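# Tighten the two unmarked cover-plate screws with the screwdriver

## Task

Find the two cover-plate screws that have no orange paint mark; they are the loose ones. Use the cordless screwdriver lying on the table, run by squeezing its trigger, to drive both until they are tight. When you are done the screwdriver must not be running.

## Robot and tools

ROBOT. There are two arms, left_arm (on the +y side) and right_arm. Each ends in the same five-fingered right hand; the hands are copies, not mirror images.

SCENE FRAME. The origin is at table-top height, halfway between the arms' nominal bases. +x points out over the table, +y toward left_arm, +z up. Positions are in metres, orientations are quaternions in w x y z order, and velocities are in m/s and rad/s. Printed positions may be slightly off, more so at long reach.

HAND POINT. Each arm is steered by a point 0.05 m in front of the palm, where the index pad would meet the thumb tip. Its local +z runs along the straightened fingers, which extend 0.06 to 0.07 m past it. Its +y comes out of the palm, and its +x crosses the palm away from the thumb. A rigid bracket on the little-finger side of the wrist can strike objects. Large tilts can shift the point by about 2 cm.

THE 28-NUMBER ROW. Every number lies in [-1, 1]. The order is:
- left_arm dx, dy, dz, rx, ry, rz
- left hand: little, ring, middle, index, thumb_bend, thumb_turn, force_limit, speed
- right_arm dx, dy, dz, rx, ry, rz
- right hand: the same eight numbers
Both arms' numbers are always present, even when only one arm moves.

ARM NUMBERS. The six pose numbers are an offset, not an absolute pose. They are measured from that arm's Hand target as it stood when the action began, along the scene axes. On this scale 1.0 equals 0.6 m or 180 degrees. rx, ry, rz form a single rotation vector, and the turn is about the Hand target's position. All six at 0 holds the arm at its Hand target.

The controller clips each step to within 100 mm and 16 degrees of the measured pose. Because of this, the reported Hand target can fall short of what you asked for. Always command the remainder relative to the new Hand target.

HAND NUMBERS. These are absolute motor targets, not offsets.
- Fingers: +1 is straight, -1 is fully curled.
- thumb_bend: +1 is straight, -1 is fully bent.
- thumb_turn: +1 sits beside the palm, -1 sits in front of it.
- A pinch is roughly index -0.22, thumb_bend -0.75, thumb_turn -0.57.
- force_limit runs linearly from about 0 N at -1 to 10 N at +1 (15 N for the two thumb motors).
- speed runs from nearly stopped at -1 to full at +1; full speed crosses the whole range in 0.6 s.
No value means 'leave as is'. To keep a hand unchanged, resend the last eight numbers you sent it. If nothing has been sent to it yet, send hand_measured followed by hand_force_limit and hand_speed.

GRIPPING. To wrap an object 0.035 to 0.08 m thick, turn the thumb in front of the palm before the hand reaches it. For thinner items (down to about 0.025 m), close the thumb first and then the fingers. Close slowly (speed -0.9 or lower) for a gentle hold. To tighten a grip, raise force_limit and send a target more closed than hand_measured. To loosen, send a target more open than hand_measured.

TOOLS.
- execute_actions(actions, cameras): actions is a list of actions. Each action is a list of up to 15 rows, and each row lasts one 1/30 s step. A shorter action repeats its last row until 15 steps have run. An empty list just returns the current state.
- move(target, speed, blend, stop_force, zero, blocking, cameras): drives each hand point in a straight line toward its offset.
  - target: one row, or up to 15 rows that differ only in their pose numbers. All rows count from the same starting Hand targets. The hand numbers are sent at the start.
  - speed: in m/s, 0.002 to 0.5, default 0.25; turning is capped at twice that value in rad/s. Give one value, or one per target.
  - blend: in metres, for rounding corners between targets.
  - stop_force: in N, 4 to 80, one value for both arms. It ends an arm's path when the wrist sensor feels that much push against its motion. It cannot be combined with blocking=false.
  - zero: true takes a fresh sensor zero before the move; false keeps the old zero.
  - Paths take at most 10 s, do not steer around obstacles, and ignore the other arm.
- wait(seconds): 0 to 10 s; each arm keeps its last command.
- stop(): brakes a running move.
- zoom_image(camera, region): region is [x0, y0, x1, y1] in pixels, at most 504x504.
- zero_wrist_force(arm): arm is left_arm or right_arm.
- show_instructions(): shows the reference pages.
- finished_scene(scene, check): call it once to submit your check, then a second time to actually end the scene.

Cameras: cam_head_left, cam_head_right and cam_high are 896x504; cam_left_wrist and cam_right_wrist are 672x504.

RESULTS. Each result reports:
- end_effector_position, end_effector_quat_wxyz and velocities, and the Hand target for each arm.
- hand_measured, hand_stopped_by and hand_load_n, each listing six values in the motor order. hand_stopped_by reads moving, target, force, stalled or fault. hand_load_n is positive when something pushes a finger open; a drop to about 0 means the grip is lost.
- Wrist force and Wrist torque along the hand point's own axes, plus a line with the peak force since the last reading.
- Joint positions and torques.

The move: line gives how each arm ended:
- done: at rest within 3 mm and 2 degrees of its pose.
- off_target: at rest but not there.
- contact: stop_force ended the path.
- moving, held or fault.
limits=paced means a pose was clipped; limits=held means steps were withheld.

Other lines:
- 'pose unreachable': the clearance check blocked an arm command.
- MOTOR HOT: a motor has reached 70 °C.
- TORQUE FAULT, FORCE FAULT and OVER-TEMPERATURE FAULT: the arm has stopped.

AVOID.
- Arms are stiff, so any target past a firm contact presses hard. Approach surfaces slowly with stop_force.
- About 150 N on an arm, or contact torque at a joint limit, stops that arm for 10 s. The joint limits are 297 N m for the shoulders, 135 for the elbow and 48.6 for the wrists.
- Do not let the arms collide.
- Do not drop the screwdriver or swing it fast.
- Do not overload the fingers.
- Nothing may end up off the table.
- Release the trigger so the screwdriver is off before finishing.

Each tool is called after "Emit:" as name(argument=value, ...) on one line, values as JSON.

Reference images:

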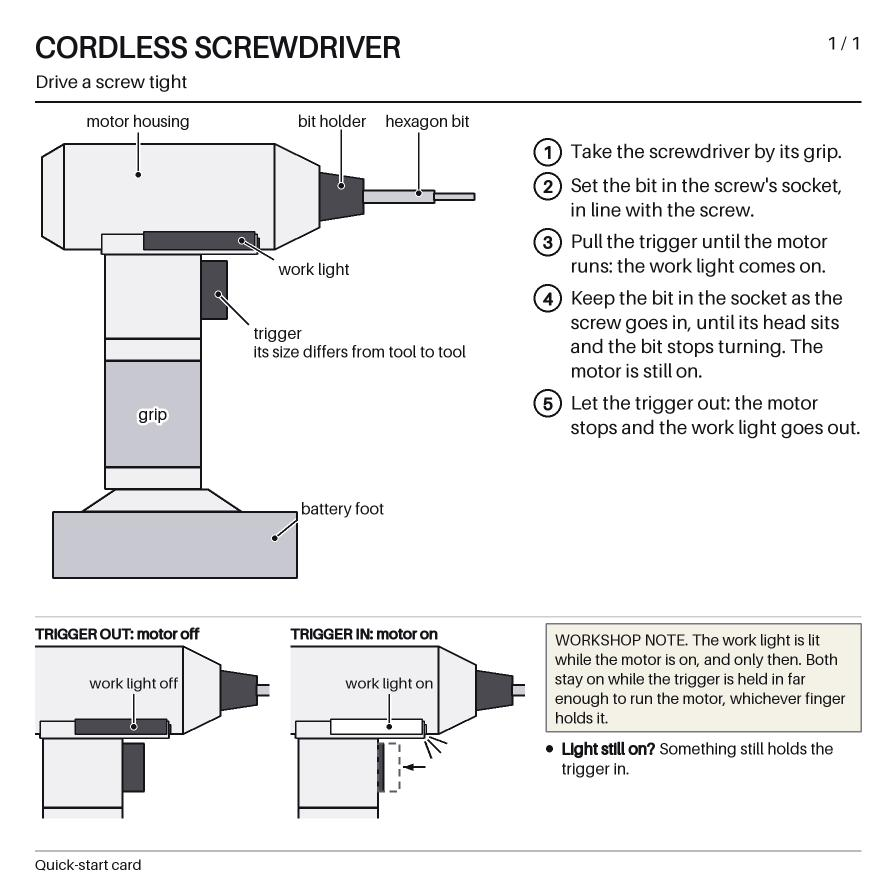

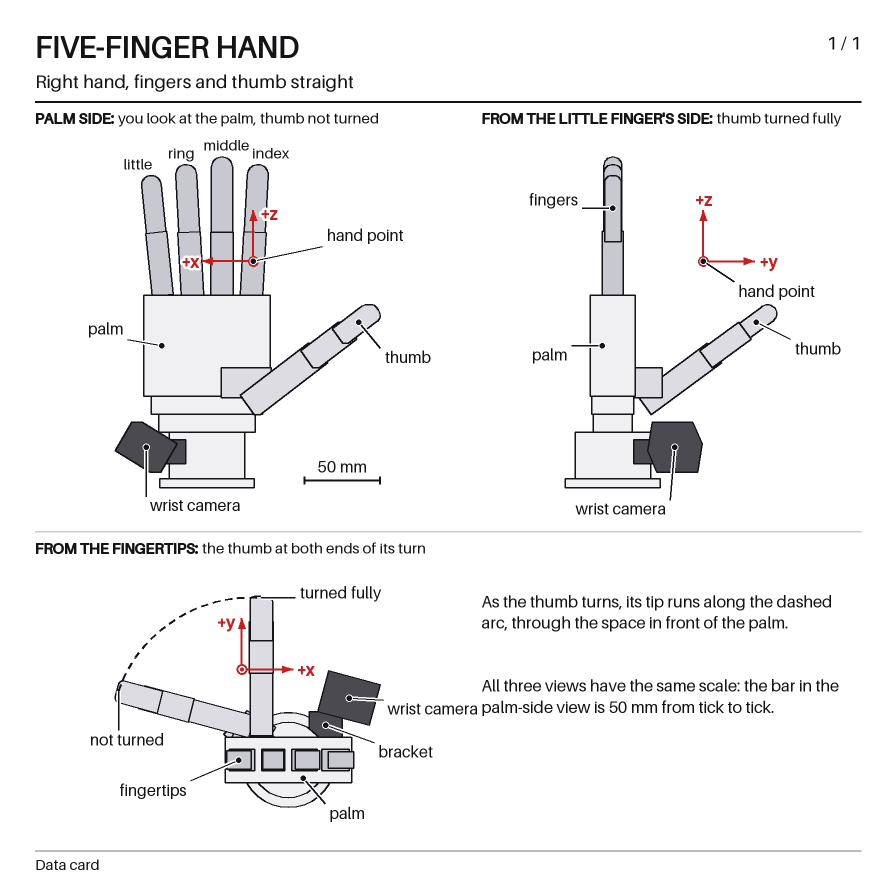

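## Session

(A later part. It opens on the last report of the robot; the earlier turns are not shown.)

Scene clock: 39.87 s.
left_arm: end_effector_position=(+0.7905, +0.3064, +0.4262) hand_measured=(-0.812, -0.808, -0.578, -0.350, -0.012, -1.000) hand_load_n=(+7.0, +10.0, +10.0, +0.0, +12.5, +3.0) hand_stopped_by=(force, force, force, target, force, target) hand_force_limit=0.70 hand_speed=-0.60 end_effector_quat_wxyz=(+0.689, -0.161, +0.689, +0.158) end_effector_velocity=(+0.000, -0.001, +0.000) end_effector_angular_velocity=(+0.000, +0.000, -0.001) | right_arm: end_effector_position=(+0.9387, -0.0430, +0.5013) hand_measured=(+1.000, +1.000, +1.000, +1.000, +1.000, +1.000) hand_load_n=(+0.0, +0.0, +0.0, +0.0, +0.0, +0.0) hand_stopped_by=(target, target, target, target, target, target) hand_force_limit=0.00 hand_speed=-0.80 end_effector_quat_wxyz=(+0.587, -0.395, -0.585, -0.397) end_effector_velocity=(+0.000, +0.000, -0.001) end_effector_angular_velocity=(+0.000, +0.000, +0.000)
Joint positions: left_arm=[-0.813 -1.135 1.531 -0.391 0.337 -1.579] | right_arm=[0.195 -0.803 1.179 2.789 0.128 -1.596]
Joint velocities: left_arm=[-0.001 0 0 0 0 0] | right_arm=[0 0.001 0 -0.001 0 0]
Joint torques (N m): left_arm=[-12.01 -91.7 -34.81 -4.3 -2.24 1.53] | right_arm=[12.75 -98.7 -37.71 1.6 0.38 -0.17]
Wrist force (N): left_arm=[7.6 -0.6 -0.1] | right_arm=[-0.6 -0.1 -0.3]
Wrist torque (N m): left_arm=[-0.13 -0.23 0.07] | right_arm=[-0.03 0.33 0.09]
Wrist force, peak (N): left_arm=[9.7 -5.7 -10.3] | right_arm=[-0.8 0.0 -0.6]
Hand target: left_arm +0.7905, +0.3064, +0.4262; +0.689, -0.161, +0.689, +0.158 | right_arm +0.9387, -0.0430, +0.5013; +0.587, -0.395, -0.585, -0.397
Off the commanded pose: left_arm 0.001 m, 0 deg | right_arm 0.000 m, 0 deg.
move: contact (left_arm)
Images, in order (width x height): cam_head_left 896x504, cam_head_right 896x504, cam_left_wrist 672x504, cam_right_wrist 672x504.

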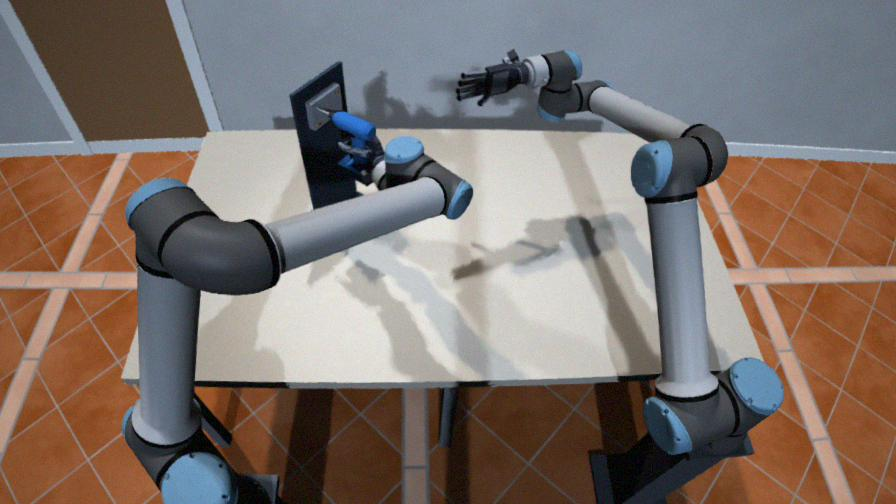

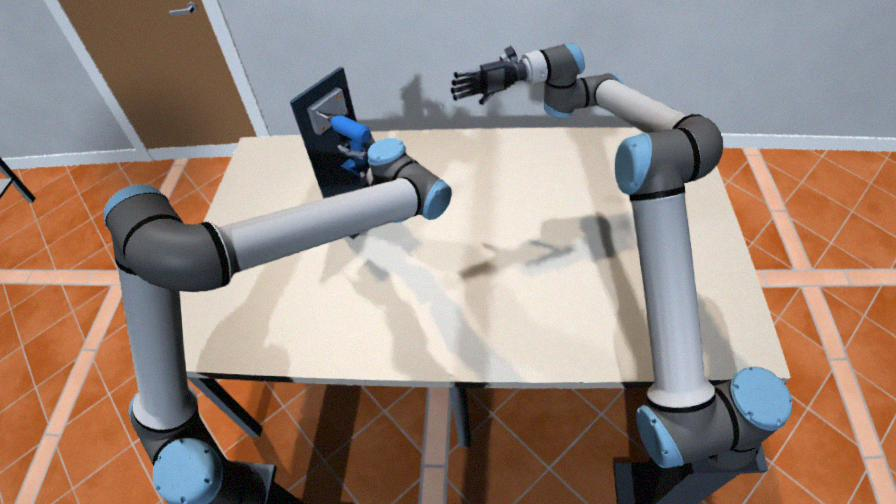

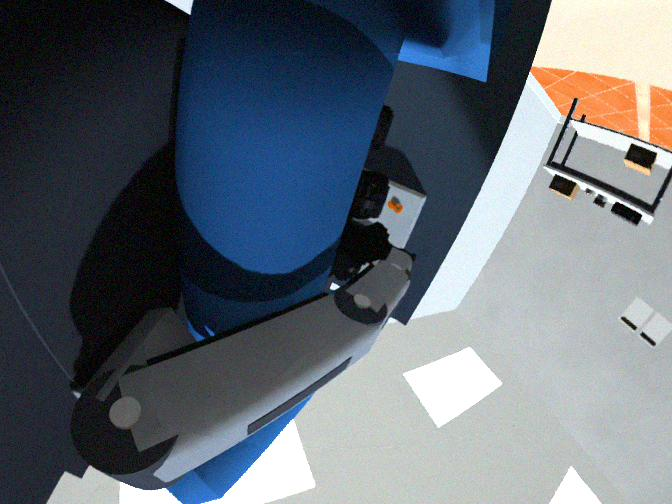

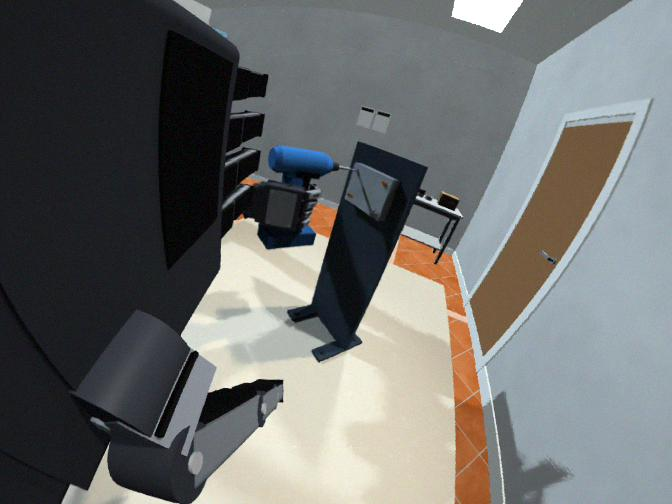

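Emit:
move(target=[-0.0008,-0.0035,0.0003,0,0,0,-1,-1,-0.97,-1,-1,-1,0.9,-0.6,0,0,0,0,0,0,1,1,1,1,1,1,0,-0.8], speed=0.01, cameras=["cam_right_wrist"])

Emit:
zoom_image(camera="cam_right_wrist", region=[260, 135, 380, 215])

Scene clock: 40.83 s.
left_arm: end_effector_position=(+0.7900, +0.3043, +0.4264) hand_measured=(-0.812, -0.808, -0.578, -0.634, -0.012, -1.000) hand_load_n=(+5.0, +8.5, +10.0, +10.0, +12.5, +2.5) hand_stopped_by=(force, force, force, force, force, target) hand_force_limit=0.90 hand_speed=-0.60 end_effector_quat_wxyz=(+0.689, -0.161, +0.689, +0.158) end_effector_velocity=(+0.000, +0.000, +0.000) end_effector_angular_velocity=(+0.001, +0.001, +0.000) | right_arm: end_effector_position=(+0.9387, -0.0430, +0.5013) hand_measured=(+1.000, +1.000, +1.000, +1.000, +1.000, +1.000) hand_load_n=(+0.0, +0.0, +0.0, +0.0, +0.0, +0.0) hand_stopped_by=(target, target, target, target, target, target) hand_force_limit=0.00 hand_speed=-0.80 end_effector_quat_wxyz=(+0.587, -0.395, -0.585, -0.397) end_effector_velocity=(+0.000, +0.000, +0.001) end_effector_angular_velocity=(+0.000, -0.001, +0.000)
Joint positions: left_arm=[-0.815 -1.134 1.529 -0.39 0.335 -1.579] | right_arm=[0.195 -0.803 1.179 2.789 0.128 -1.596]
Joint velocities: left_arm=[0 0 0 0 0 0.001] | right_arm=[0 -0.001 0 0 0 0]
Joint torques (N m): left_arm=[-5.76 -55.87 -53.66 2.1 -1.01 -2.05] | right_arm=[12.37 -99.13 -38.17 1.47 0.29 -0.3]
Wrist force (N): left_arm=[8.1 -0.4 0.6] | right_arm=[-0.2 -0.1 -0.3]
Wrist torque (N m): left_arm=[-0.19 -0.20 0.03] | right_arm=[-0.04 0.27 0.12]
Wrist force, peak (N): left_arm=[8.4 0.2 0.9] | right_arm=[-0.6 0.1 -0.7]
Hand target: left_arm +0.7900, +0.3043, +0.4264; +0.689, -0.161, +0.689, +0.158 | right_arm +0.9387, -0.0430, +0.5013; +0.587, -0.395, -0.585, -0.397
Off the commanded pose: left_arm 0.000 m, 0 deg | right_arm 0.000 m, 0 deg.
move: done
Images, in order (width x height): cam_right_wrist 672x504.

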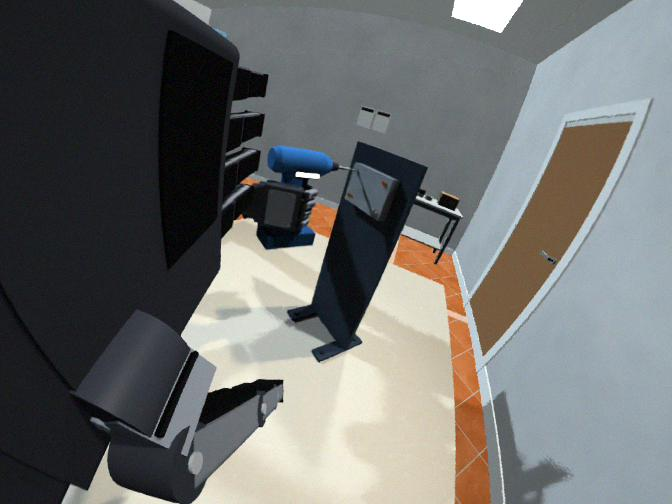

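Scaled by 4.200 from the camera's 672x504 image, which has a finer 960x720 frame.

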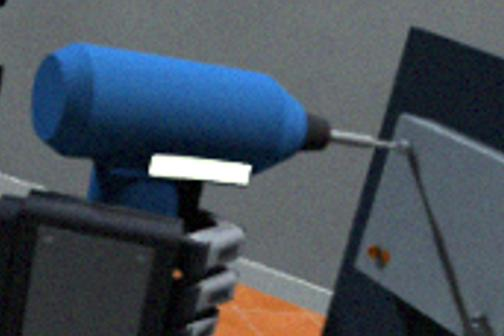

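Emit:
move(target=[0.0028,0.0041,0,0,0,0,-1,-1,-0.97,-1,-1,-1,0.9,-0.6,0,0,0,0,0,0,1,1,1,1,1,1,0,-0.8], speed=0.005, stop_force=7, cameras=["cam_right_wrist","cam_head_left"])

Scene clock: 42.80 s.
left_arm: end_effector_position=(+0.7913, +0.3061, +0.4264) hand_measured=(-0.812, -0.808, -0.578, -0.634, -0.012, -1.000) hand_load_n=(+6.0, +8.5, +9.5, +9.5, +13.0, +2.0) hand_stopped_by=(force, force, force, force, force, target) hand_force_limit=0.90 hand_speed=-0.60 end_effector_quat_wxyz=(+0.689, -0.161, +0.689, +0.158) end_effector_velocity=(+0.000, +0.000, +0.000) end_effector_angular_velocity=(+0.000, +0.000, +0.000) | right_arm: end_effector_position=(+0.9387, -0.0430, +0.5013) hand_measured=(+1.000, +1.000, +1.000, +1.000, +1.000, +1.000) hand_load_n=(+0.0, +0.0, +0.0, +0.0, -0.5, +0.0) hand_stopped_by=(target, target, target, target, target, target) hand_force_limit=0.00 hand_speed=-0.80 end_effector_quat_wxyz=(+0.587, -0.395, -0.585, -0.397) end_effector_velocity=(+0.000, +0.000, +0.001) end_effector_angular_velocity=(+0.000, +0.000, +0.000)
Joint positions: left_arm=[-0.813 -1.134 1.529 -0.39 0.338 -1.579] | right_arm=[0.195 -0.803 1.179 2.789 0.128 -1.596]
Joint velocities: left_arm=[0 0.001 0 0 0 0] | right_arm=[0 -0.001 0 0.001 0 0]
Joint torques (N m): left_arm=[-10.31 -64.94 -41.36 0.46 -1.76 -1.47] | right_arm=[12.07 -99.29 -38.26 1.6 0.39 -0.1]
Wrist force (N): left_arm=[7.7 -1.5 -2.8] | right_arm=[-0.4 0.2 -0.4]
Wrist torque (N m): left_arm=[-0.12 -0.31 0.12] | right_arm=[0.02 0.30 0.11]
Wrist force, peak (N): left_arm=[8.3 -3.6 -6.7] | right_arm=[-0.4 -0.1 -0.9]
Hand target: left_arm +0.7913, +0.3061, +0.4264; +0.689, -0.161, +0.689, +0.158 | right_arm +0.9387, -0.0430, +0.5013; +0.587, -0.395, -0.585, -0.397
Off the commanded pose: left_arm 0.001 m, 0 deg | right_arm 0.000 m, 0 deg.
move: contact (left_arm)
Images, in order (width x height): cam_head_left 896x504, cam_right_wrist 672x504.

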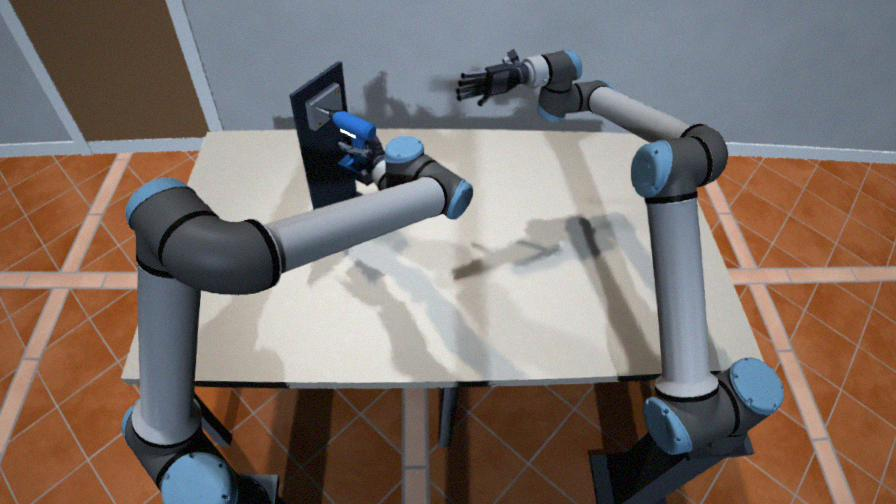

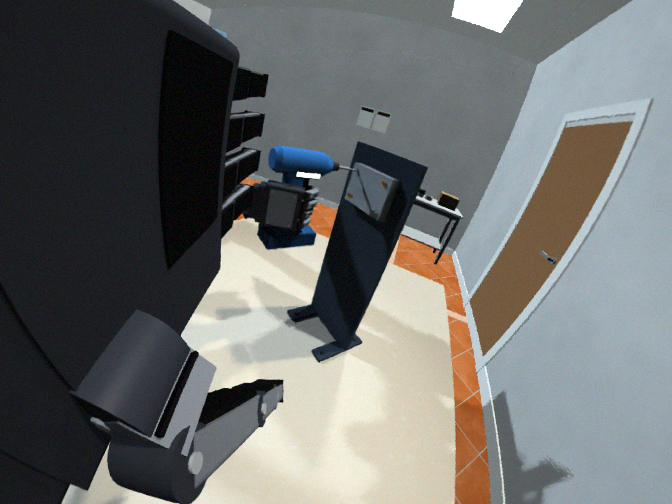

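Emit:
move(target=[0.0016,0.0002,0,0,0,0,-1,-1,-0.97,-1,-1,-1,0.9,-0.6,0,0,0,0,0,0,1,1,1,1,1,1,0,-0.8], speed=0.003, cameras=[])

Emit:
zoom_image(camera="cam_right_wrist", region=[330, 145, 380, 185])

Emit:
zoom_image(camera="cam_head_left", region=[304, 92, 344, 122])

Scene clock: 43.67 s.
left_arm: end_effector_position=(+0.7922, +0.3062, +0.4264) hand_measured=(-0.812, -0.808, -0.578, -0.634, -0.012, -1.000) hand_load_n=(+7.5, +9.0, +9.0, +9.5, +13.0, +1.0) hand_stopped_by=(force, force, force, force, force, target) hand_force_limit=0.90 hand_speed=-0.60 end_effector_quat_wxyz=(+0.689, -0.161, +0.689, +0.158) end_effector_velocity=(+0.000, +0.000, +0.000) end_effector_angular_velocity=(+0.000, +0.000, +0.000) | right_arm: end_effector_position=(+0.9387, -0.0430, +0.5013) hand_measured=(+1.000, +1.000, +1.000, +1.000, +1.000, +1.000) hand_load_n=(+0.0, +0.0, +0.0, +0.0, +0.0, +0.0) hand_stopped_by=(target, target, target, target, target, target) hand_force_limit=0.00 hand_speed=-0.80 end_effector_quat_wxyz=(+0.587, -0.395, -0.585, -0.397) end_effector_velocity=(+0.000, +0.000, +0.000) end_effector_angular_velocity=(+0.000, +0.000, +0.000)
Joint positions: left_arm=[-0.812 -1.133 1.527 -0.39 0.339 -1.579] | right_arm=[0.195 -0.803 1.179 2.789 0.128 -1.596]
Joint velocities: left_arm=[0 0 0 0 0 0] | right_arm=[0 0 0 0 0 0]
Joint torques (N m): left_arm=[20.83 -64.35 -54.16 2.02 0.7 0.32] | right_arm=[12.59 -99.64 -38.01 1.57 0.33 -0.19]
Wrist force (N): left_arm=[8.6 -6.7 -12.6] | right_arm=[0.0 0.0 -0.2]
Wrist torque (N m): left_arm=[-0.11 -0.79 0.37] | right_arm=[-0.03 0.24 0.13]
Wrist force, peak (N): left_arm=[9.0 -7.0 -13.1] | right_arm=[-0.6 -0.2 -0.6]
Hand target: left_arm +0.7922, +0.3063, +0.4264; +0.689, -0.161, +0.689, +0.158 | right_arm +0.9387, -0.0430, +0.5013; +0.587, -0.395, -0.585, -0.397
Off the commanded pose: left_arm 0.000 m, 0 deg | right_arm 0.000 m, 0 deg.
move: done
No camera images: "cameras" was empty.

Scaled by 10.080 from the camera's 672x504 image, which has a finer 960x720 frame.

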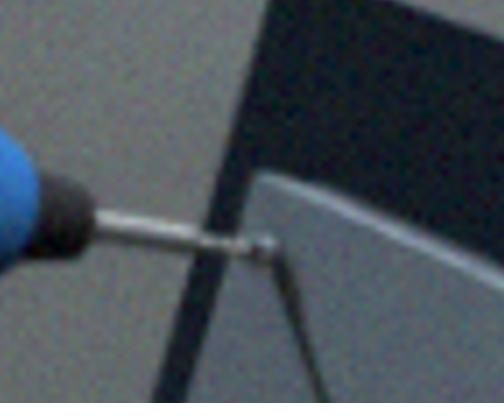

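Scaled by 12.600.

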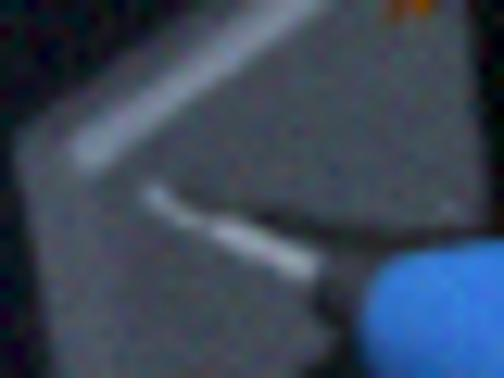

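Emit:
move(target=[0.0001,0.0002,0.0008,0,0,0,-1,-1,-0.97,-1,-1,-1,0.9,-0.6,0,0,0,0,0,0,1,1,1,1,1,1,0,-0.8], speed=0.003, cameras=[])

Scene clock: 44.63 s.
left_arm: end_effector_position=(+0.7923, +0.3064, +0.4268) hand_measured=(-0.812, -0.808, -0.578, -0.634, -0.012, -1.000) hand_load_n=(+8.0, +9.0, +9.0, +9.0, +12.5, +0.5) hand_stopped_by=(force, force, force, force, force, target) hand_force_limit=0.90 hand_speed=-0.60 end_effector_quat_wxyz=(+0.689, -0.161, +0.689, +0.158) end_effector_velocity=(+0.000, +0.000, +0.000) end_effector_angular_velocity=(+0.000, +0.000, +0.000) | right_arm: end_effector_position=(+0.9387, -0.0430, +0.5013) hand_measured=(+1.000, +1.000, +1.000, +1.000, +1.000, +1.000) hand_load_n=(+0.0, +0.0, +0.0, +0.0, +0.0, +0.0) hand_stopped_by=(target, target, target, target, target, target) hand_force_limit=0.00 hand_speed=-0.80 end_effector_quat_wxyz=(+0.587, -0.395, -0.585, -0.397) end_effector_velocity=(+0.000, +0.000, +0.001) end_effector_angular_velocity=(+0.000, -0.002, +0.000)
Joint positions: left_arm=[-0.811 -1.133 1.527 -0.389 0.339 -1.579] | right_arm=[0.195 -0.803 1.179 2.789 0.128 -1.596]
Joint velocities: left_arm=[0 0 0 0.001 0 0] | right_arm=[0 -0.001 0 -0.001 0 0]
Joint torques (N m): left_arm=[17.94 -93.63 -54.56 2.6 0.48 1.59] | right_arm=[12.26 -99.26 -38.42 1.35 0.33 -0.37]
Wrist force (N): left_arm=[7.9 -7.5 -13.9] | right_arm=[-0.7 0.2 -0.3]
Wrist torque (N m): left_arm=[-0.03 -0.92 0.47] | right_arm=[0.01 0.36 0.09]
Wrist force, peak (N): left_arm=[8.3 -7.7 -14.0] | right_arm=[-0.6 0.0 -0.6]
Hand target: left_arm +0.7923, +0.3064, +0.4269; +0.689, -0.161, +0.689, +0.158 | right_arm +0.9387, -0.0430, +0.5013; +0.587, -0.395, -0.585, -0.397
Off the commanded pose: left_arm 0.000 m, 0 deg | right_arm 0.000 m, 0 deg.
move: done
No camera images: "cameras" was empty.

Emit:
move(target=[-0.0024,-0.0034,0,0,0,0,-1,-1,-0.97,-1,-1,-1,0.9,-0.6,0,0,0,0,0,0,1,1,1,1,1,1,0,-0.8], speed=0.01, cameras=["cam_head_left","cam_head_right","cam_right_wrist"])

Emit:
zoom_image(camera="cam_head_left", region=[304, 98, 328, 116])

Emit:
zoom_image(camera="cam_head_right", region=[304, 98, 344, 128])

Emit:
zoom_image(camera="cam_right_wrist", region=[335, 155, 375, 185])

Scene clock: 45.63 s.
left_arm: end_effector_position=(+0.7908, +0.3043, +0.4269) hand_measured=(-0.812, -0.808, -0.578, -0.634, -0.012, -1.000) hand_load_n=(+6.0, +8.5, +9.5, +9.5, +13.0, +1.5) hand_stopped_by=(force, force, force, force, force, target) hand_force_limit=0.90 hand_speed=-0.60 end_effector_quat_wxyz=(+0.689, -0.161, +0.689, +0.158) end_effector_velocity=(+0.000, +0.001, +0.000) end_effector_angular_velocity=(-0.002, -0.001, +0.001) | right_arm: end_effector_position=(+0.9387, -0.0430, +0.5013) hand_measured=(+1.000, +1.000, +1.000, +1.000, +1.000, +1.000) hand_load_n=(+0.0, +0.0, +0.0, +0.0, +0.5, +0.0) hand_stopped_by=(target, target, target, target, target, target) hand_force_limit=0.00 hand_speed=-0.80 end_effector_quat_wxyz=(+0.587, -0.395, -0.585, -0.397) end_effector_velocity=(+0.000, +0.000, +0.000) end_effector_angular_velocity=(+0.000, +0.001, +0.000)
Joint positions: left_arm=[-0.815 -1.134 1.527 -0.389 0.336 -1.579] | right_arm=[0.195 -0.803 1.179 2.789 0.128 -1.596]
Joint velocities: left_arm=[0.001 0 0 0 -0.001 -0.002] | right_arm=[0 0 0 0.001 0 0]
Joint torques (N m): left_arm=[-6.18 -91.03 -33.12 -2.78 -1.02 0.53] | right_arm=[12 -100.07 -38.78 1.36 0.3 -0.16]
Wrist force (N): left_arm=[8.2 -0.3 1.1] | right_arm=[-0.3 -0.1 -0.5]
Wrist torque (N m): left_arm=[-0.19 -0.23 0.04] | right_arm=[-0.01 0.30 0.11]
Wrist force, peak (N): left_arm=[8.2 -7.7 -14.1] | right_arm=[-0.7 0.1 -0.5]
Hand target: left_arm +0.7908, +0.3043, +0.4269; +0.689, -0.161, +0.689, +0.158 | right_arm +0.9387, -0.0430, +0.5013; +0.587, -0.395, -0.585, -0.397
Off the commanded pose: left_arm 0.000 m, 0 deg | right_arm 0.000 m, 0 deg.
move: done
Images, in order (width x height): cam_head_left 896x504, cam_head_right 896x504, cam_right_wrist 672x504.

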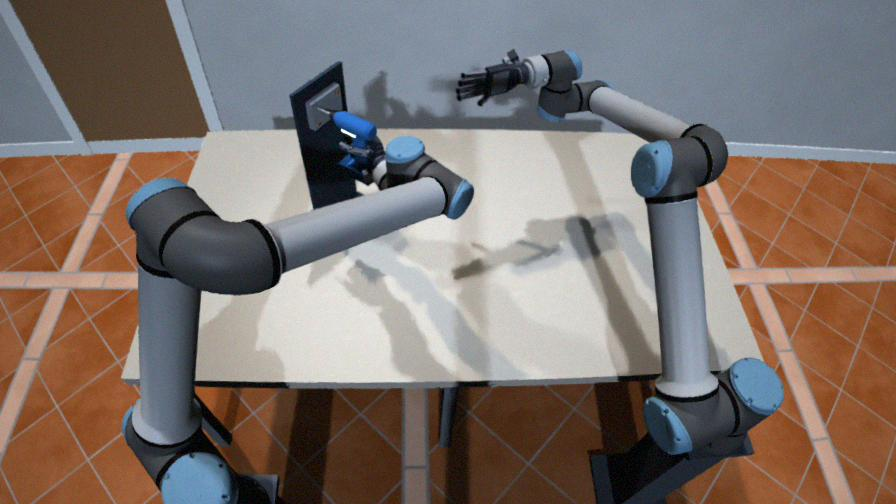

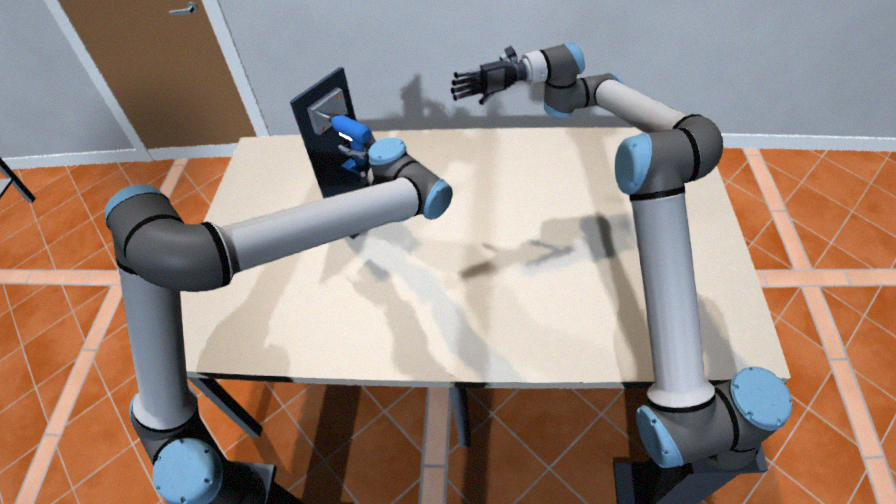

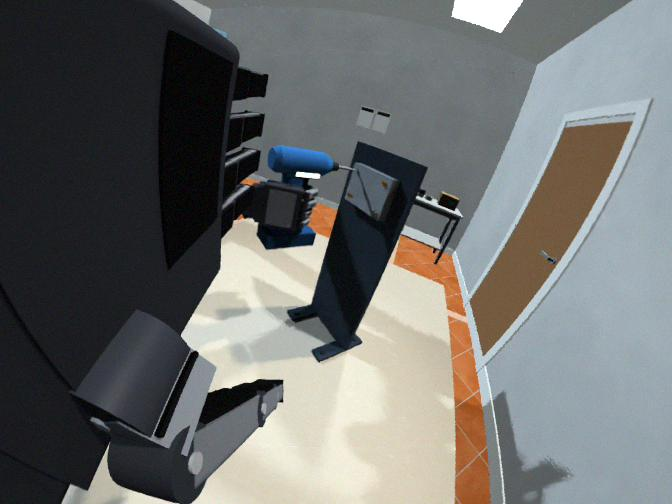

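Scaled by 21.000.

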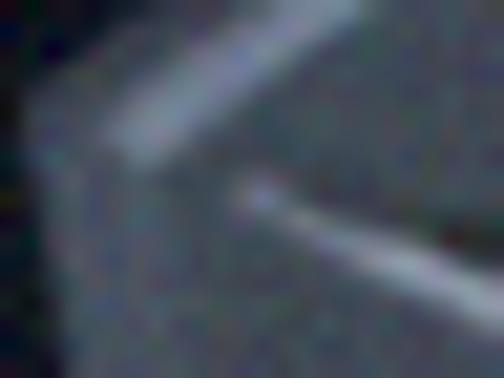

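Scaled by 12.600.

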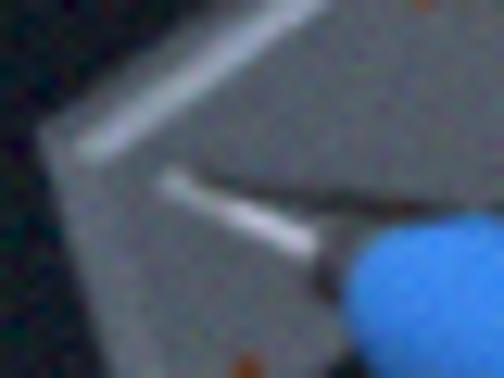

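Scaled by 12.600 from the camera's 672x504 image, which has a finer 960x720 frame.

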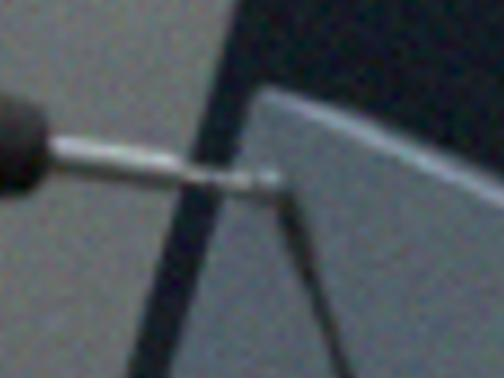

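Emit:
move(target=[-0.019,-0.0274,0,0,0,0,-1,-1,-0.97,-0.35,-1,-1,0.7,-0.6,0,0,0,0,0,0,1,1,1,1,1,1,0,-0.8], speed=0.1, cameras=["cam_head_left","cam_head_right","cam_right_wrist"])

Emit:
zoom_image(camera="cam_right_wrist", region=[325, 155, 365, 185])

Emit:
zoom_image(camera="cam_right_wrist", region=[310, 140, 400, 210])

Emit:
zoom_image(camera="cam_head_left", region=[304, 98, 344, 128])

Emit:
zoom_image(camera="cam_head_right", region=[304, 98, 344, 128])

Scene clock: 46.80 s.
left_arm: end_effector_position=(+0.7793, +0.2878, +0.4268) hand_measured=(-0.812, -0.808, -0.578, -0.350, -0.012, -1.000) hand_load_n=(+4.0, +8.0, +10.0, +0.5, +13.0, +3.0) hand_stopped_by=(force, force, force, target, force, target) hand_force_limit=0.70 hand_speed=-0.60 end_effector_quat_wxyz=(+0.689, -0.161, +0.689, +0.158) end_effector_velocity=(+0.001, +0.002, +0.001) end_effector_angular_velocity=(-0.002, -0.001, -0.001) | right_arm: end_effector_position=(+0.9387, -0.0430, +0.5013) hand_measured=(+1.000, +1.000, +1.000, +1.000, +1.000, +1.000) hand_load_n=(+0.0, +0.0, +0.0, +0.0, +0.0, +0.0) hand_stopped_by=(target, target, target, target, target, target) hand_force_limit=0.00 hand_speed=-0.80 end_effector_quat_wxyz=(+0.587, -0.395, -0.585, -0.397) end_effector_velocity=(+0.000, +0.000, +0.001) end_effector_angular_velocity=(+0.000, -0.001, +0.000)
Joint positions: left_arm=[-0.84 -1.135 1.529 -0.389 0.311 -1.579] | right_arm=[0.195 -0.803 1.179 2.789 0.128 -1.596]
Joint velocities: left_arm=[0.003 -0.001 0 0 0.004 -0.001] | right_arm=[0 -0.001 0 -0.001 0 0]
Joint torques (N m): left_arm=[11.52 -94.39 -33.39 -2.72 2.05 -2.78] | right_arm=[11.44 -100.41 -38.89 1.6 0.33 -0.12]
Wrist force (N): left_arm=[7.7 0.5 1.3] | right_arm=[-0.6 0.2 -0.5]
Wrist torque (N m): left_arm=[-0.10 -0.14 0.03] | right_arm=[0.01 0.34 0.11]
Wrist force, peak (N): left_arm=[8.5 -0.3 0.3] | right_arm=[-0.5 -0.1 -0.7]
Hand target: left_arm +0.7794, +0.2879, +0.4269; +0.689, -0.161, +0.689, +0.158 | right_arm +0.9387, -0.0430, +0.5013; +0.587, -0.395, -0.585, -0.397
Off the commanded pose: left_arm 0.000 m, 0 deg | right_arm 0.000 m, 0 deg.
move: done
Images, in order (width x height): cam_head_left 896x504, cam_head_right 896x504, cam_right_wrist 672x504.

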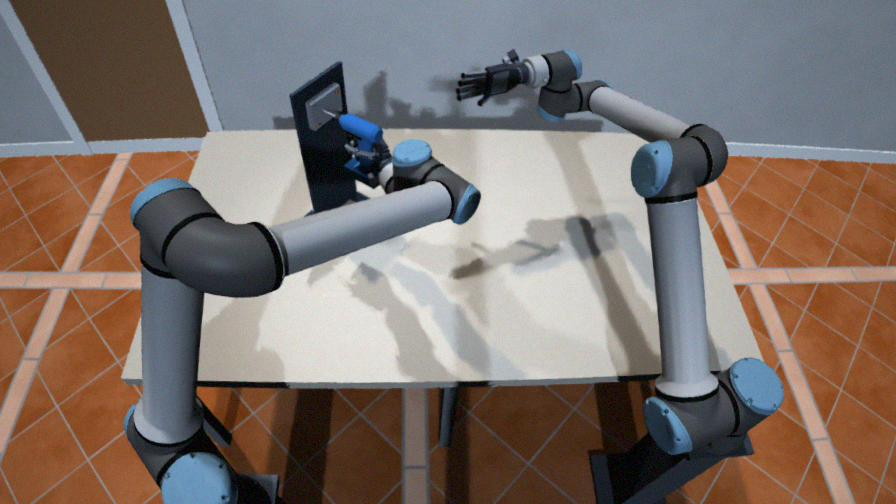

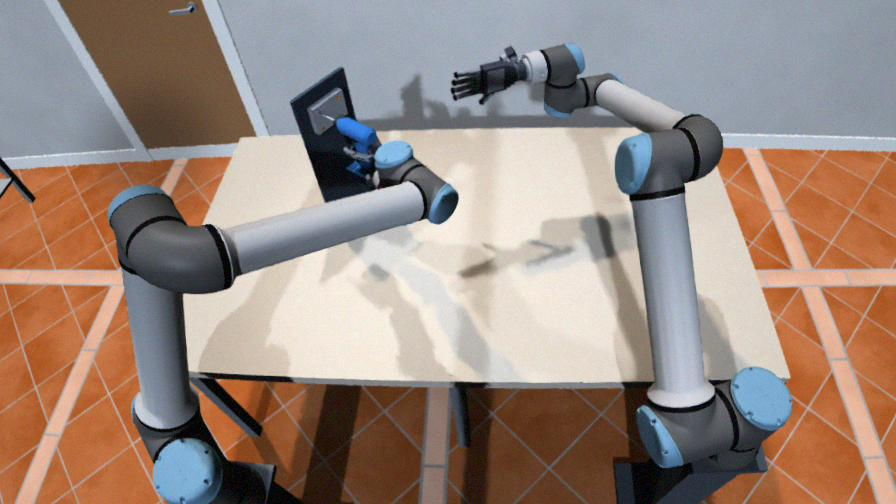

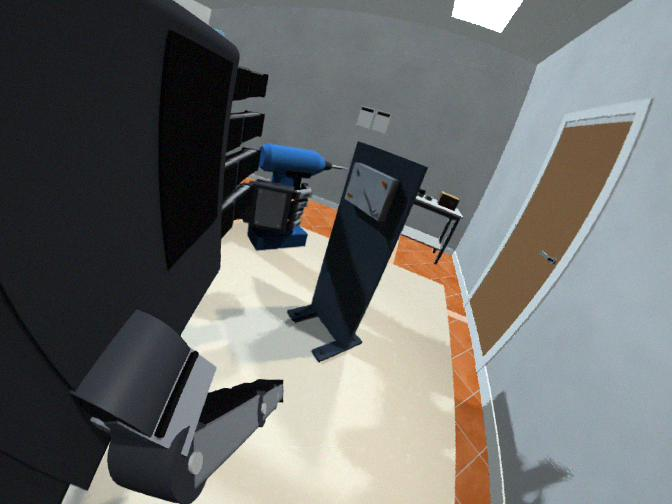

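Scaled by 12.600 from the camera's 672x504 image, which has a finer 960x720 frame.

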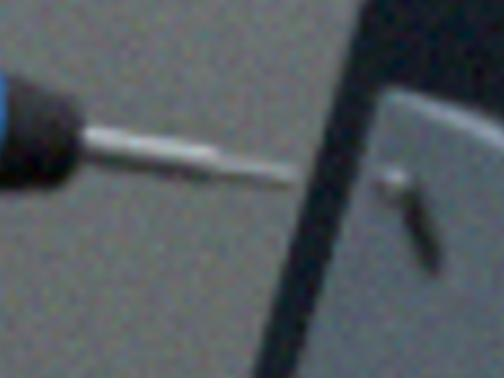

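Scaled by 5.600 from the camera's 672x504 image, which has a finer 960x720 frame.

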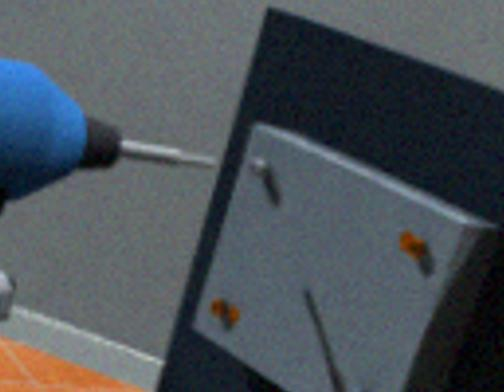

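Scaled by 12.600.

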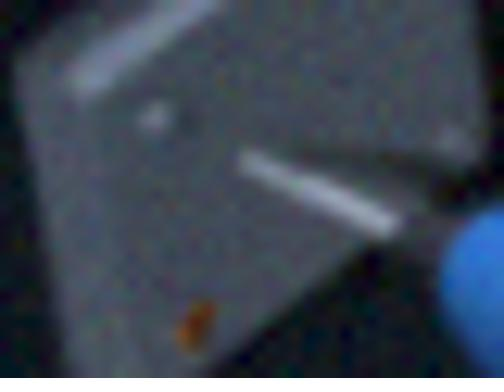

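Scaled by 12.600.

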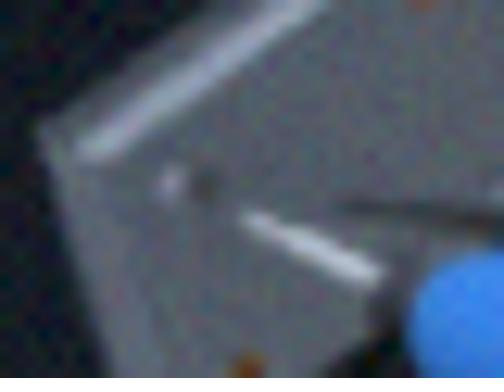

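Emit:
move(target=[0.018,0.0281,0.0007,0,0,0,-1,-1,-0.97,-1,-1,-1,0.9,-0.6,0,0,0,0,0,0,1,1,1,1,1,1,0,-0.8], speed=0.06, cameras=[])

Emit:
move(target=[0.0028,0.0041,0,0,0,0,-1,-1,-0.97,-1,-1,-1,0.9,-0.6,0,0,0,0,0,0,1,1,1,1,1,1,0,-0.8], speed=0.004, stop_force=7, cameras=[])

Scene clock: 48.73 s.
left_arm: end_effector_position=(+0.7903, +0.3049, +0.4272) hand_measured=(-0.812, -0.808, -0.578, -0.634, -0.012, -1.000) hand_load_n=(+4.0, +7.0, +9.5, +9.5, +13.0, +2.5) hand_stopped_by=(force, force, force, force, force, target) hand_force_limit=0.90 hand_speed=-0.60 end_effector_quat_wxyz=(+0.689, -0.161, +0.689, +0.158) end_effector_velocity=(-0.001, -0.002, +0.000) end_effector_angular_velocity=(+0.002, +0.001, +0.001) | right_arm: end_effector_position=(+0.9387, -0.0430, +0.5013) hand_measured=(+1.000, +1.000, +1.000, +1.000, +1.000, +1.000) hand_load_n=(+0.0, +0.0, +0.0, +0.0, +0.0, +0.0) hand_stopped_by=(target, target, target, target, target, target) hand_force_limit=0.00 hand_speed=-0.80 end_effector_quat_wxyz=(+0.587, -0.395, -0.585, -0.397) end_effector_velocity=(+0.000, +0.000, +0.000) end_effector_angular_velocity=(+0.000, +0.000, +0.000)
Joint positions: left_arm=[-0.814 -1.135 1.529 -0.389 0.336 -1.579] | right_arm=[0.195 -0.803 1.179 2.789 0.128 -1.596]
Joint velocities: left_arm=[-0.003 0 0 0.001 -0.004 0.002] | right_arm=[0 0 0 0.001 0 0]
Joint torques (N m): left_arm=[-12.83 -93.5 -52.51 2.02 -2.3 4.54] | right_arm=[13.05 -100.59 -38.86 1.41 0.34 -0.27]
Wrist force (N): left_arm=[8.0 -0.2 0.9] | right_arm=[0.1 0.3 -0.6]
Wrist torque (N m): left_arm=[-0.18 -0.19 0.04] | right_arm=[0.04 0.24 0.15]
Wrist force, peak (N): left_arm=[8.5 0.0 1.0] | right_arm=[-0.7 0.6 -0.4]
Hand target: left_arm +0.7902, +0.3048, +0.4273; +0.689, -0.161, +0.689, +0.158 | right_arm +0.9387, -0.0430, +0.5013; +0.587, -0.395, -0.585, -0.397
Off the commanded pose: left_arm 0.000 m, 0 deg | right_arm 0.000 m, 0 deg.
move: done
No camera images: "cameras" was empty.

Scene clock: 50.17 s.
left_arm: end_effector_position=(+0.7910, +0.3060, +0.4274) hand_measured=(-0.812, -0.808, -0.578, -0.634, -0.012, -1.000) hand_load_n=(+4.0, +7.5, +9.5, +9.5, +13.0, +1.5) hand_stopped_by=(force, force, force, force, force, target) hand_force_limit=0.90 hand_speed=-0.60 end_effector_quat_wxyz=(+0.689, -0.161, +0.689, +0.158) end_effector_velocity=(+0.000, +0.001, +0.000) end_effector_angular_velocity=(+0.001, +0.001, +0.001) | right_arm: end_effector_position=(+0.9387, -0.0430, +0.5013) hand_measured=(+1.000, +1.000, +1.000, +1.000, +1.000, +1.000) hand_load_n=(+0.0, +0.0, +0.0, +0.0, +0.0, +0.0) hand_stopped_by=(target, target, target, target, target, target) hand_force_limit=0.00 hand_speed=-0.80 end_effector_quat_wxyz=(+0.587, -0.395, -0.585, -0.397) end_effector_velocity=(+0.000, +0.000, +0.000) end_effector_angular_velocity=(+0.000, -0.001, +0.001)
Joint positions: left_arm=[-0.813 -1.135 1.529 -0.389 0.338 -1.579] | right_arm=[0.195 -0.803 1.179 2.789 0.128 -1.596]
Joint velocities: left_arm=[0.001 0 0 0.001 0 0.001] | right_arm=[0 0 0 -0.001 0.001 0]
Joint torques (N m): left_arm=[-12.65 -74.37 -49.38 2.15 -2.13 3.25] | right_arm=[12.38 -99.67 -39.25 1.53 0.44 -0.08]
Wrist force (N): left_arm=[8.2 -1.3 -3.0] | right_arm=[-0.5 0.2 -0.2]
Wrist torque (N m): left_arm=[-0.13 -0.33 0.11] | right_arm=[0.01 0.32 0.11]
Wrist force, peak (N): left_arm=[8.4 -2.9 -6.3] | right_arm=[-0.6 -0.1 -0.5]
Hand target: left_arm +0.7910, +0.3060, +0.4274; +0.689, -0.161, +0.689, +0.158 | right_arm +0.9387, -0.0430, +0.5013; +0.587, -0.395, -0.585, -0.397
Off the commanded pose: left_arm 0.002 m, 0 deg | right_arm 0.000 m, 0 deg.
move: contact (left_arm)
No camera images: "cameras" was empty.

Emit:
move(target=[[0.00134,-0.00012,0,0,0,0,-1,-1,-0.97,-1,-1,-1,0.9,-0.6,0,0,0,0,0,0,1,1,1,1,1,1,0,-0.8],[0.00134,-0.00012,-0.00117,0,0,0,-1,-1,-0.97,-1,-1,-1,0.9,-0.6,0,0,0,0,0,0,1,1,1,1,1,1,0,-0.8],[0.00038,0.00055,-0.00117,0,0,0,-1,-1,-0.97,-1,-1,-1,0.9,-0.6,0,0,0,0,0,0,1,1,1,1,1,1,0,-0.8],[-0.00058,0.00122,-0.00117,0,0,0,-1,-1,-0.97,-1,-1,-1,0.9,-0.6,0,0,0,0,0,0,1,1,1,1,1,1,0,-0.8],[-0.00058,0.00122,0,0,0,0,-1,-1,-0.97,-1,-1,-1,0.9,-0.6,0,0,0,0,0,0,1,1,1,1,1,1,0,-0.8],[-0.00058,0.00122,0.00117,0,0,0,-1,-1,-0.97,-1,-1,-1,0.9,-0.6,0,0,0,0,0,0,1,1,1,1,1,1,0,-0.8],[0.00038,0.00055,0.00117,0,0,0,-1,-1,-0.97,-1,-1,-1,0.9,-0.6,0,0,0,0,0,0,1,1,1,1,1,1,0,-0.8],[0.00134,-0.00012,0.00117,0,0,0,-1,-1,-0.97,-1,-1,-1,0.9,-0.6,0,0,0,0,0,0,1,1,1,1,1,1,0,-0.8]], speed=0.003, stop_force=7, cameras=[])

Scene clock: 53.10 s.
left_arm: end_effector_position=(+0.7919, +0.3059, +0.4281) hand_measured=(-0.812, -0.808, -0.578, -0.634, -0.012, -1.000) hand_load_n=(+2.0, +5.5, +9.0, +9.0, +13.0, +1.5) hand_stopped_by=(force, force, force, force, force, target) hand_force_limit=0.90 hand_speed=-0.60 end_effector_quat_wxyz=(+0.689, -0.161, +0.689, +0.158) end_effector_velocity=(+0.000, +0.000, +0.001) end_effector_angular_velocity=(-0.001, -0.001, +0.000) | right_arm: end_effector_position=(+0.9387, -0.0430, +0.5013) hand_measured=(+1.000, +1.000, +1.000, +1.000, +1.000, +1.000) hand_load_n=(+0.0, +0.0, +0.0, +0.0, +0.0, +0.0) hand_stopped_by=(target, target, target, target, target, target) hand_force_limit=0.00 hand_speed=-0.80 end_effector_quat_wxyz=(+0.587, -0.395, -0.585, -0.397) end_effector_velocity=(+0.000, +0.000, +0.001) end_effector_angular_velocity=(+0.000, +0.001, +0.000)
Joint positions: left_arm=[-0.812 -1.134 1.526 -0.387 0.338 -1.579] | right_arm=[0.195 -0.803 1.179 2.789 0.128 -1.596]
Joint velocities: left_arm=[0 -0.001 0 0 0 0] | right_arm=[0 -0.001 0 0.002 0 0]
Joint torques (N m): left_arm=[10.03 -62.73 -44.08 0.58 2.12 2.59] | right_arm=[12.11 -100.09 -39.65 1.49 0.37 -0.22]
Wrist force (N): left_arm=[9.6 -0.2 -3.7] | right_arm=[0.0 0.3 -0.2]
Wrist torque (N m): left_arm=[-0.40 -0.22 -0.06] | right_arm=[0.03 0.25 0.14]
Wrist force, peak (N): left_arm=[12.3 -4.6 -4.7] | right_arm=[-0.5 0.1 -0.7]
Hand target: left_arm +0.7918, +0.3059, +0.4281; +0.689, -0.161, +0.689, +0.158 | right_arm +0.9387, -0.0430, +0.5013; +0.587, -0.395, -0.585, -0.397
Off the commanded pose: left_arm 0.000 m, 0 deg | right_arm 0.000 m, 0 deg.
move: done
No camera images: "cameras" was empty.

Emit:
move(target=[0.0014,0.0021,0,0,0,0,-1,-1,-0.97,-1,-1,-1,0.9,-0.6,0,0,0,0,0,0,1,1,1,1,1,1,0,-0.8], speed=0.004, cameras=[])

Emit:
zoom_image(camera="cam_right_wrist", region=[335, 155, 375, 185])

Emit:
zoom_image(camera="cam_head_left", region=[304, 98, 344, 128])

Scene clock: 54.07 s.
left_arm: end_effector_position=(+0.7927, +0.3072, +0.4281) hand_measured=(-0.812, -0.808, -0.578, -0.634, -0.012, -1.000) hand_load_n=(+2.0, +5.5, +9.5, +9.0, +13.0, +1.5) hand_stopped_by=(force, force, force, force, force, target) hand_force_limit=0.90 hand_speed=-0.60 end_effector_quat_wxyz=(+0.689, -0.161, +0.689, +0.158) end_effector_velocity=(+0.000, +0.000, +0.000) end_effector_angular_velocity=(+0.001, +0.001, +0.000) | right_arm: end_effector_position=(+0.9387, -0.0430, +0.5013) hand_measured=(+1.000, +1.000, +1.000, +1.000, +1.000, +1.000) hand_load_n=(+0.0, +0.0, +0.0, +0.0, +0.0, +0.0) hand_stopped_by=(target, target, target, target, target, target) hand_force_limit=0.00 hand_speed=-0.80 end_effector_quat_wxyz=(+0.587, -0.395, -0.585, -0.397) end_effector_velocity=(+0.000, +0.000, +0.000) end_effector_angular_velocity=(+0.000, +0.000, +0.000)
Joint positions: left_arm=[-0.81 -1.134 1.526 -0.387 0.34 -1.579] | right_arm=[0.195 -0.803 1.179 2.789 0.128 -1.596]
Joint velocities: left_arm=[0 0 0 0 0 0.001] | right_arm=[0 0 0 0 0 0]
Joint torques (N m): left_arm=[-0.57 -58.63 -40.35 -1.14 2.78 3.82] | right_arm=[12.13 -101.35 -39.55 1.42 0.5 -0.18]
Wrist force (N): left_arm=[8.5 1.9 0.3] | right_arm=[-0.4 0.1 -0.4]
Wrist torque (N m): left_arm=[-0.33 -0.16 -0.09] | right_arm=[0.00 0.30 0.11]
Wrist force, peak (N): left_arm=[10.5 -1.2 -6.2] | right_arm=[-0.8 0.1 -0.4]
Hand target: left_arm +0.7927, +0.3072, +0.4281; +0.689, -0.161, +0.689, +0.158 | right_arm +0.9387, -0.0430, +0.5013; +0.587, -0.395, -0.585, -0.397
Off the commanded pose: left_arm 0.000 m, 0 deg | right_arm 0.000 m, 0 deg.
move: done
No camera images: "cameras" was empty.

Scaled by 12.600 from the camera's 672x504 image, which has a finer 960x720 frame.

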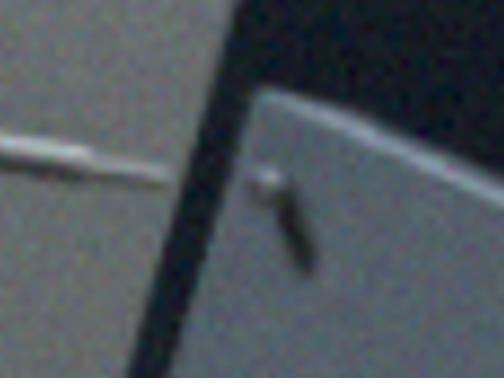

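Scaled by 12.600.

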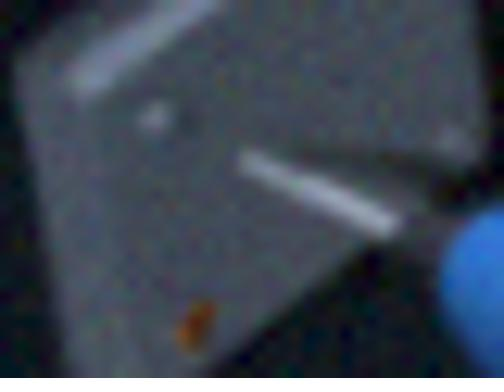

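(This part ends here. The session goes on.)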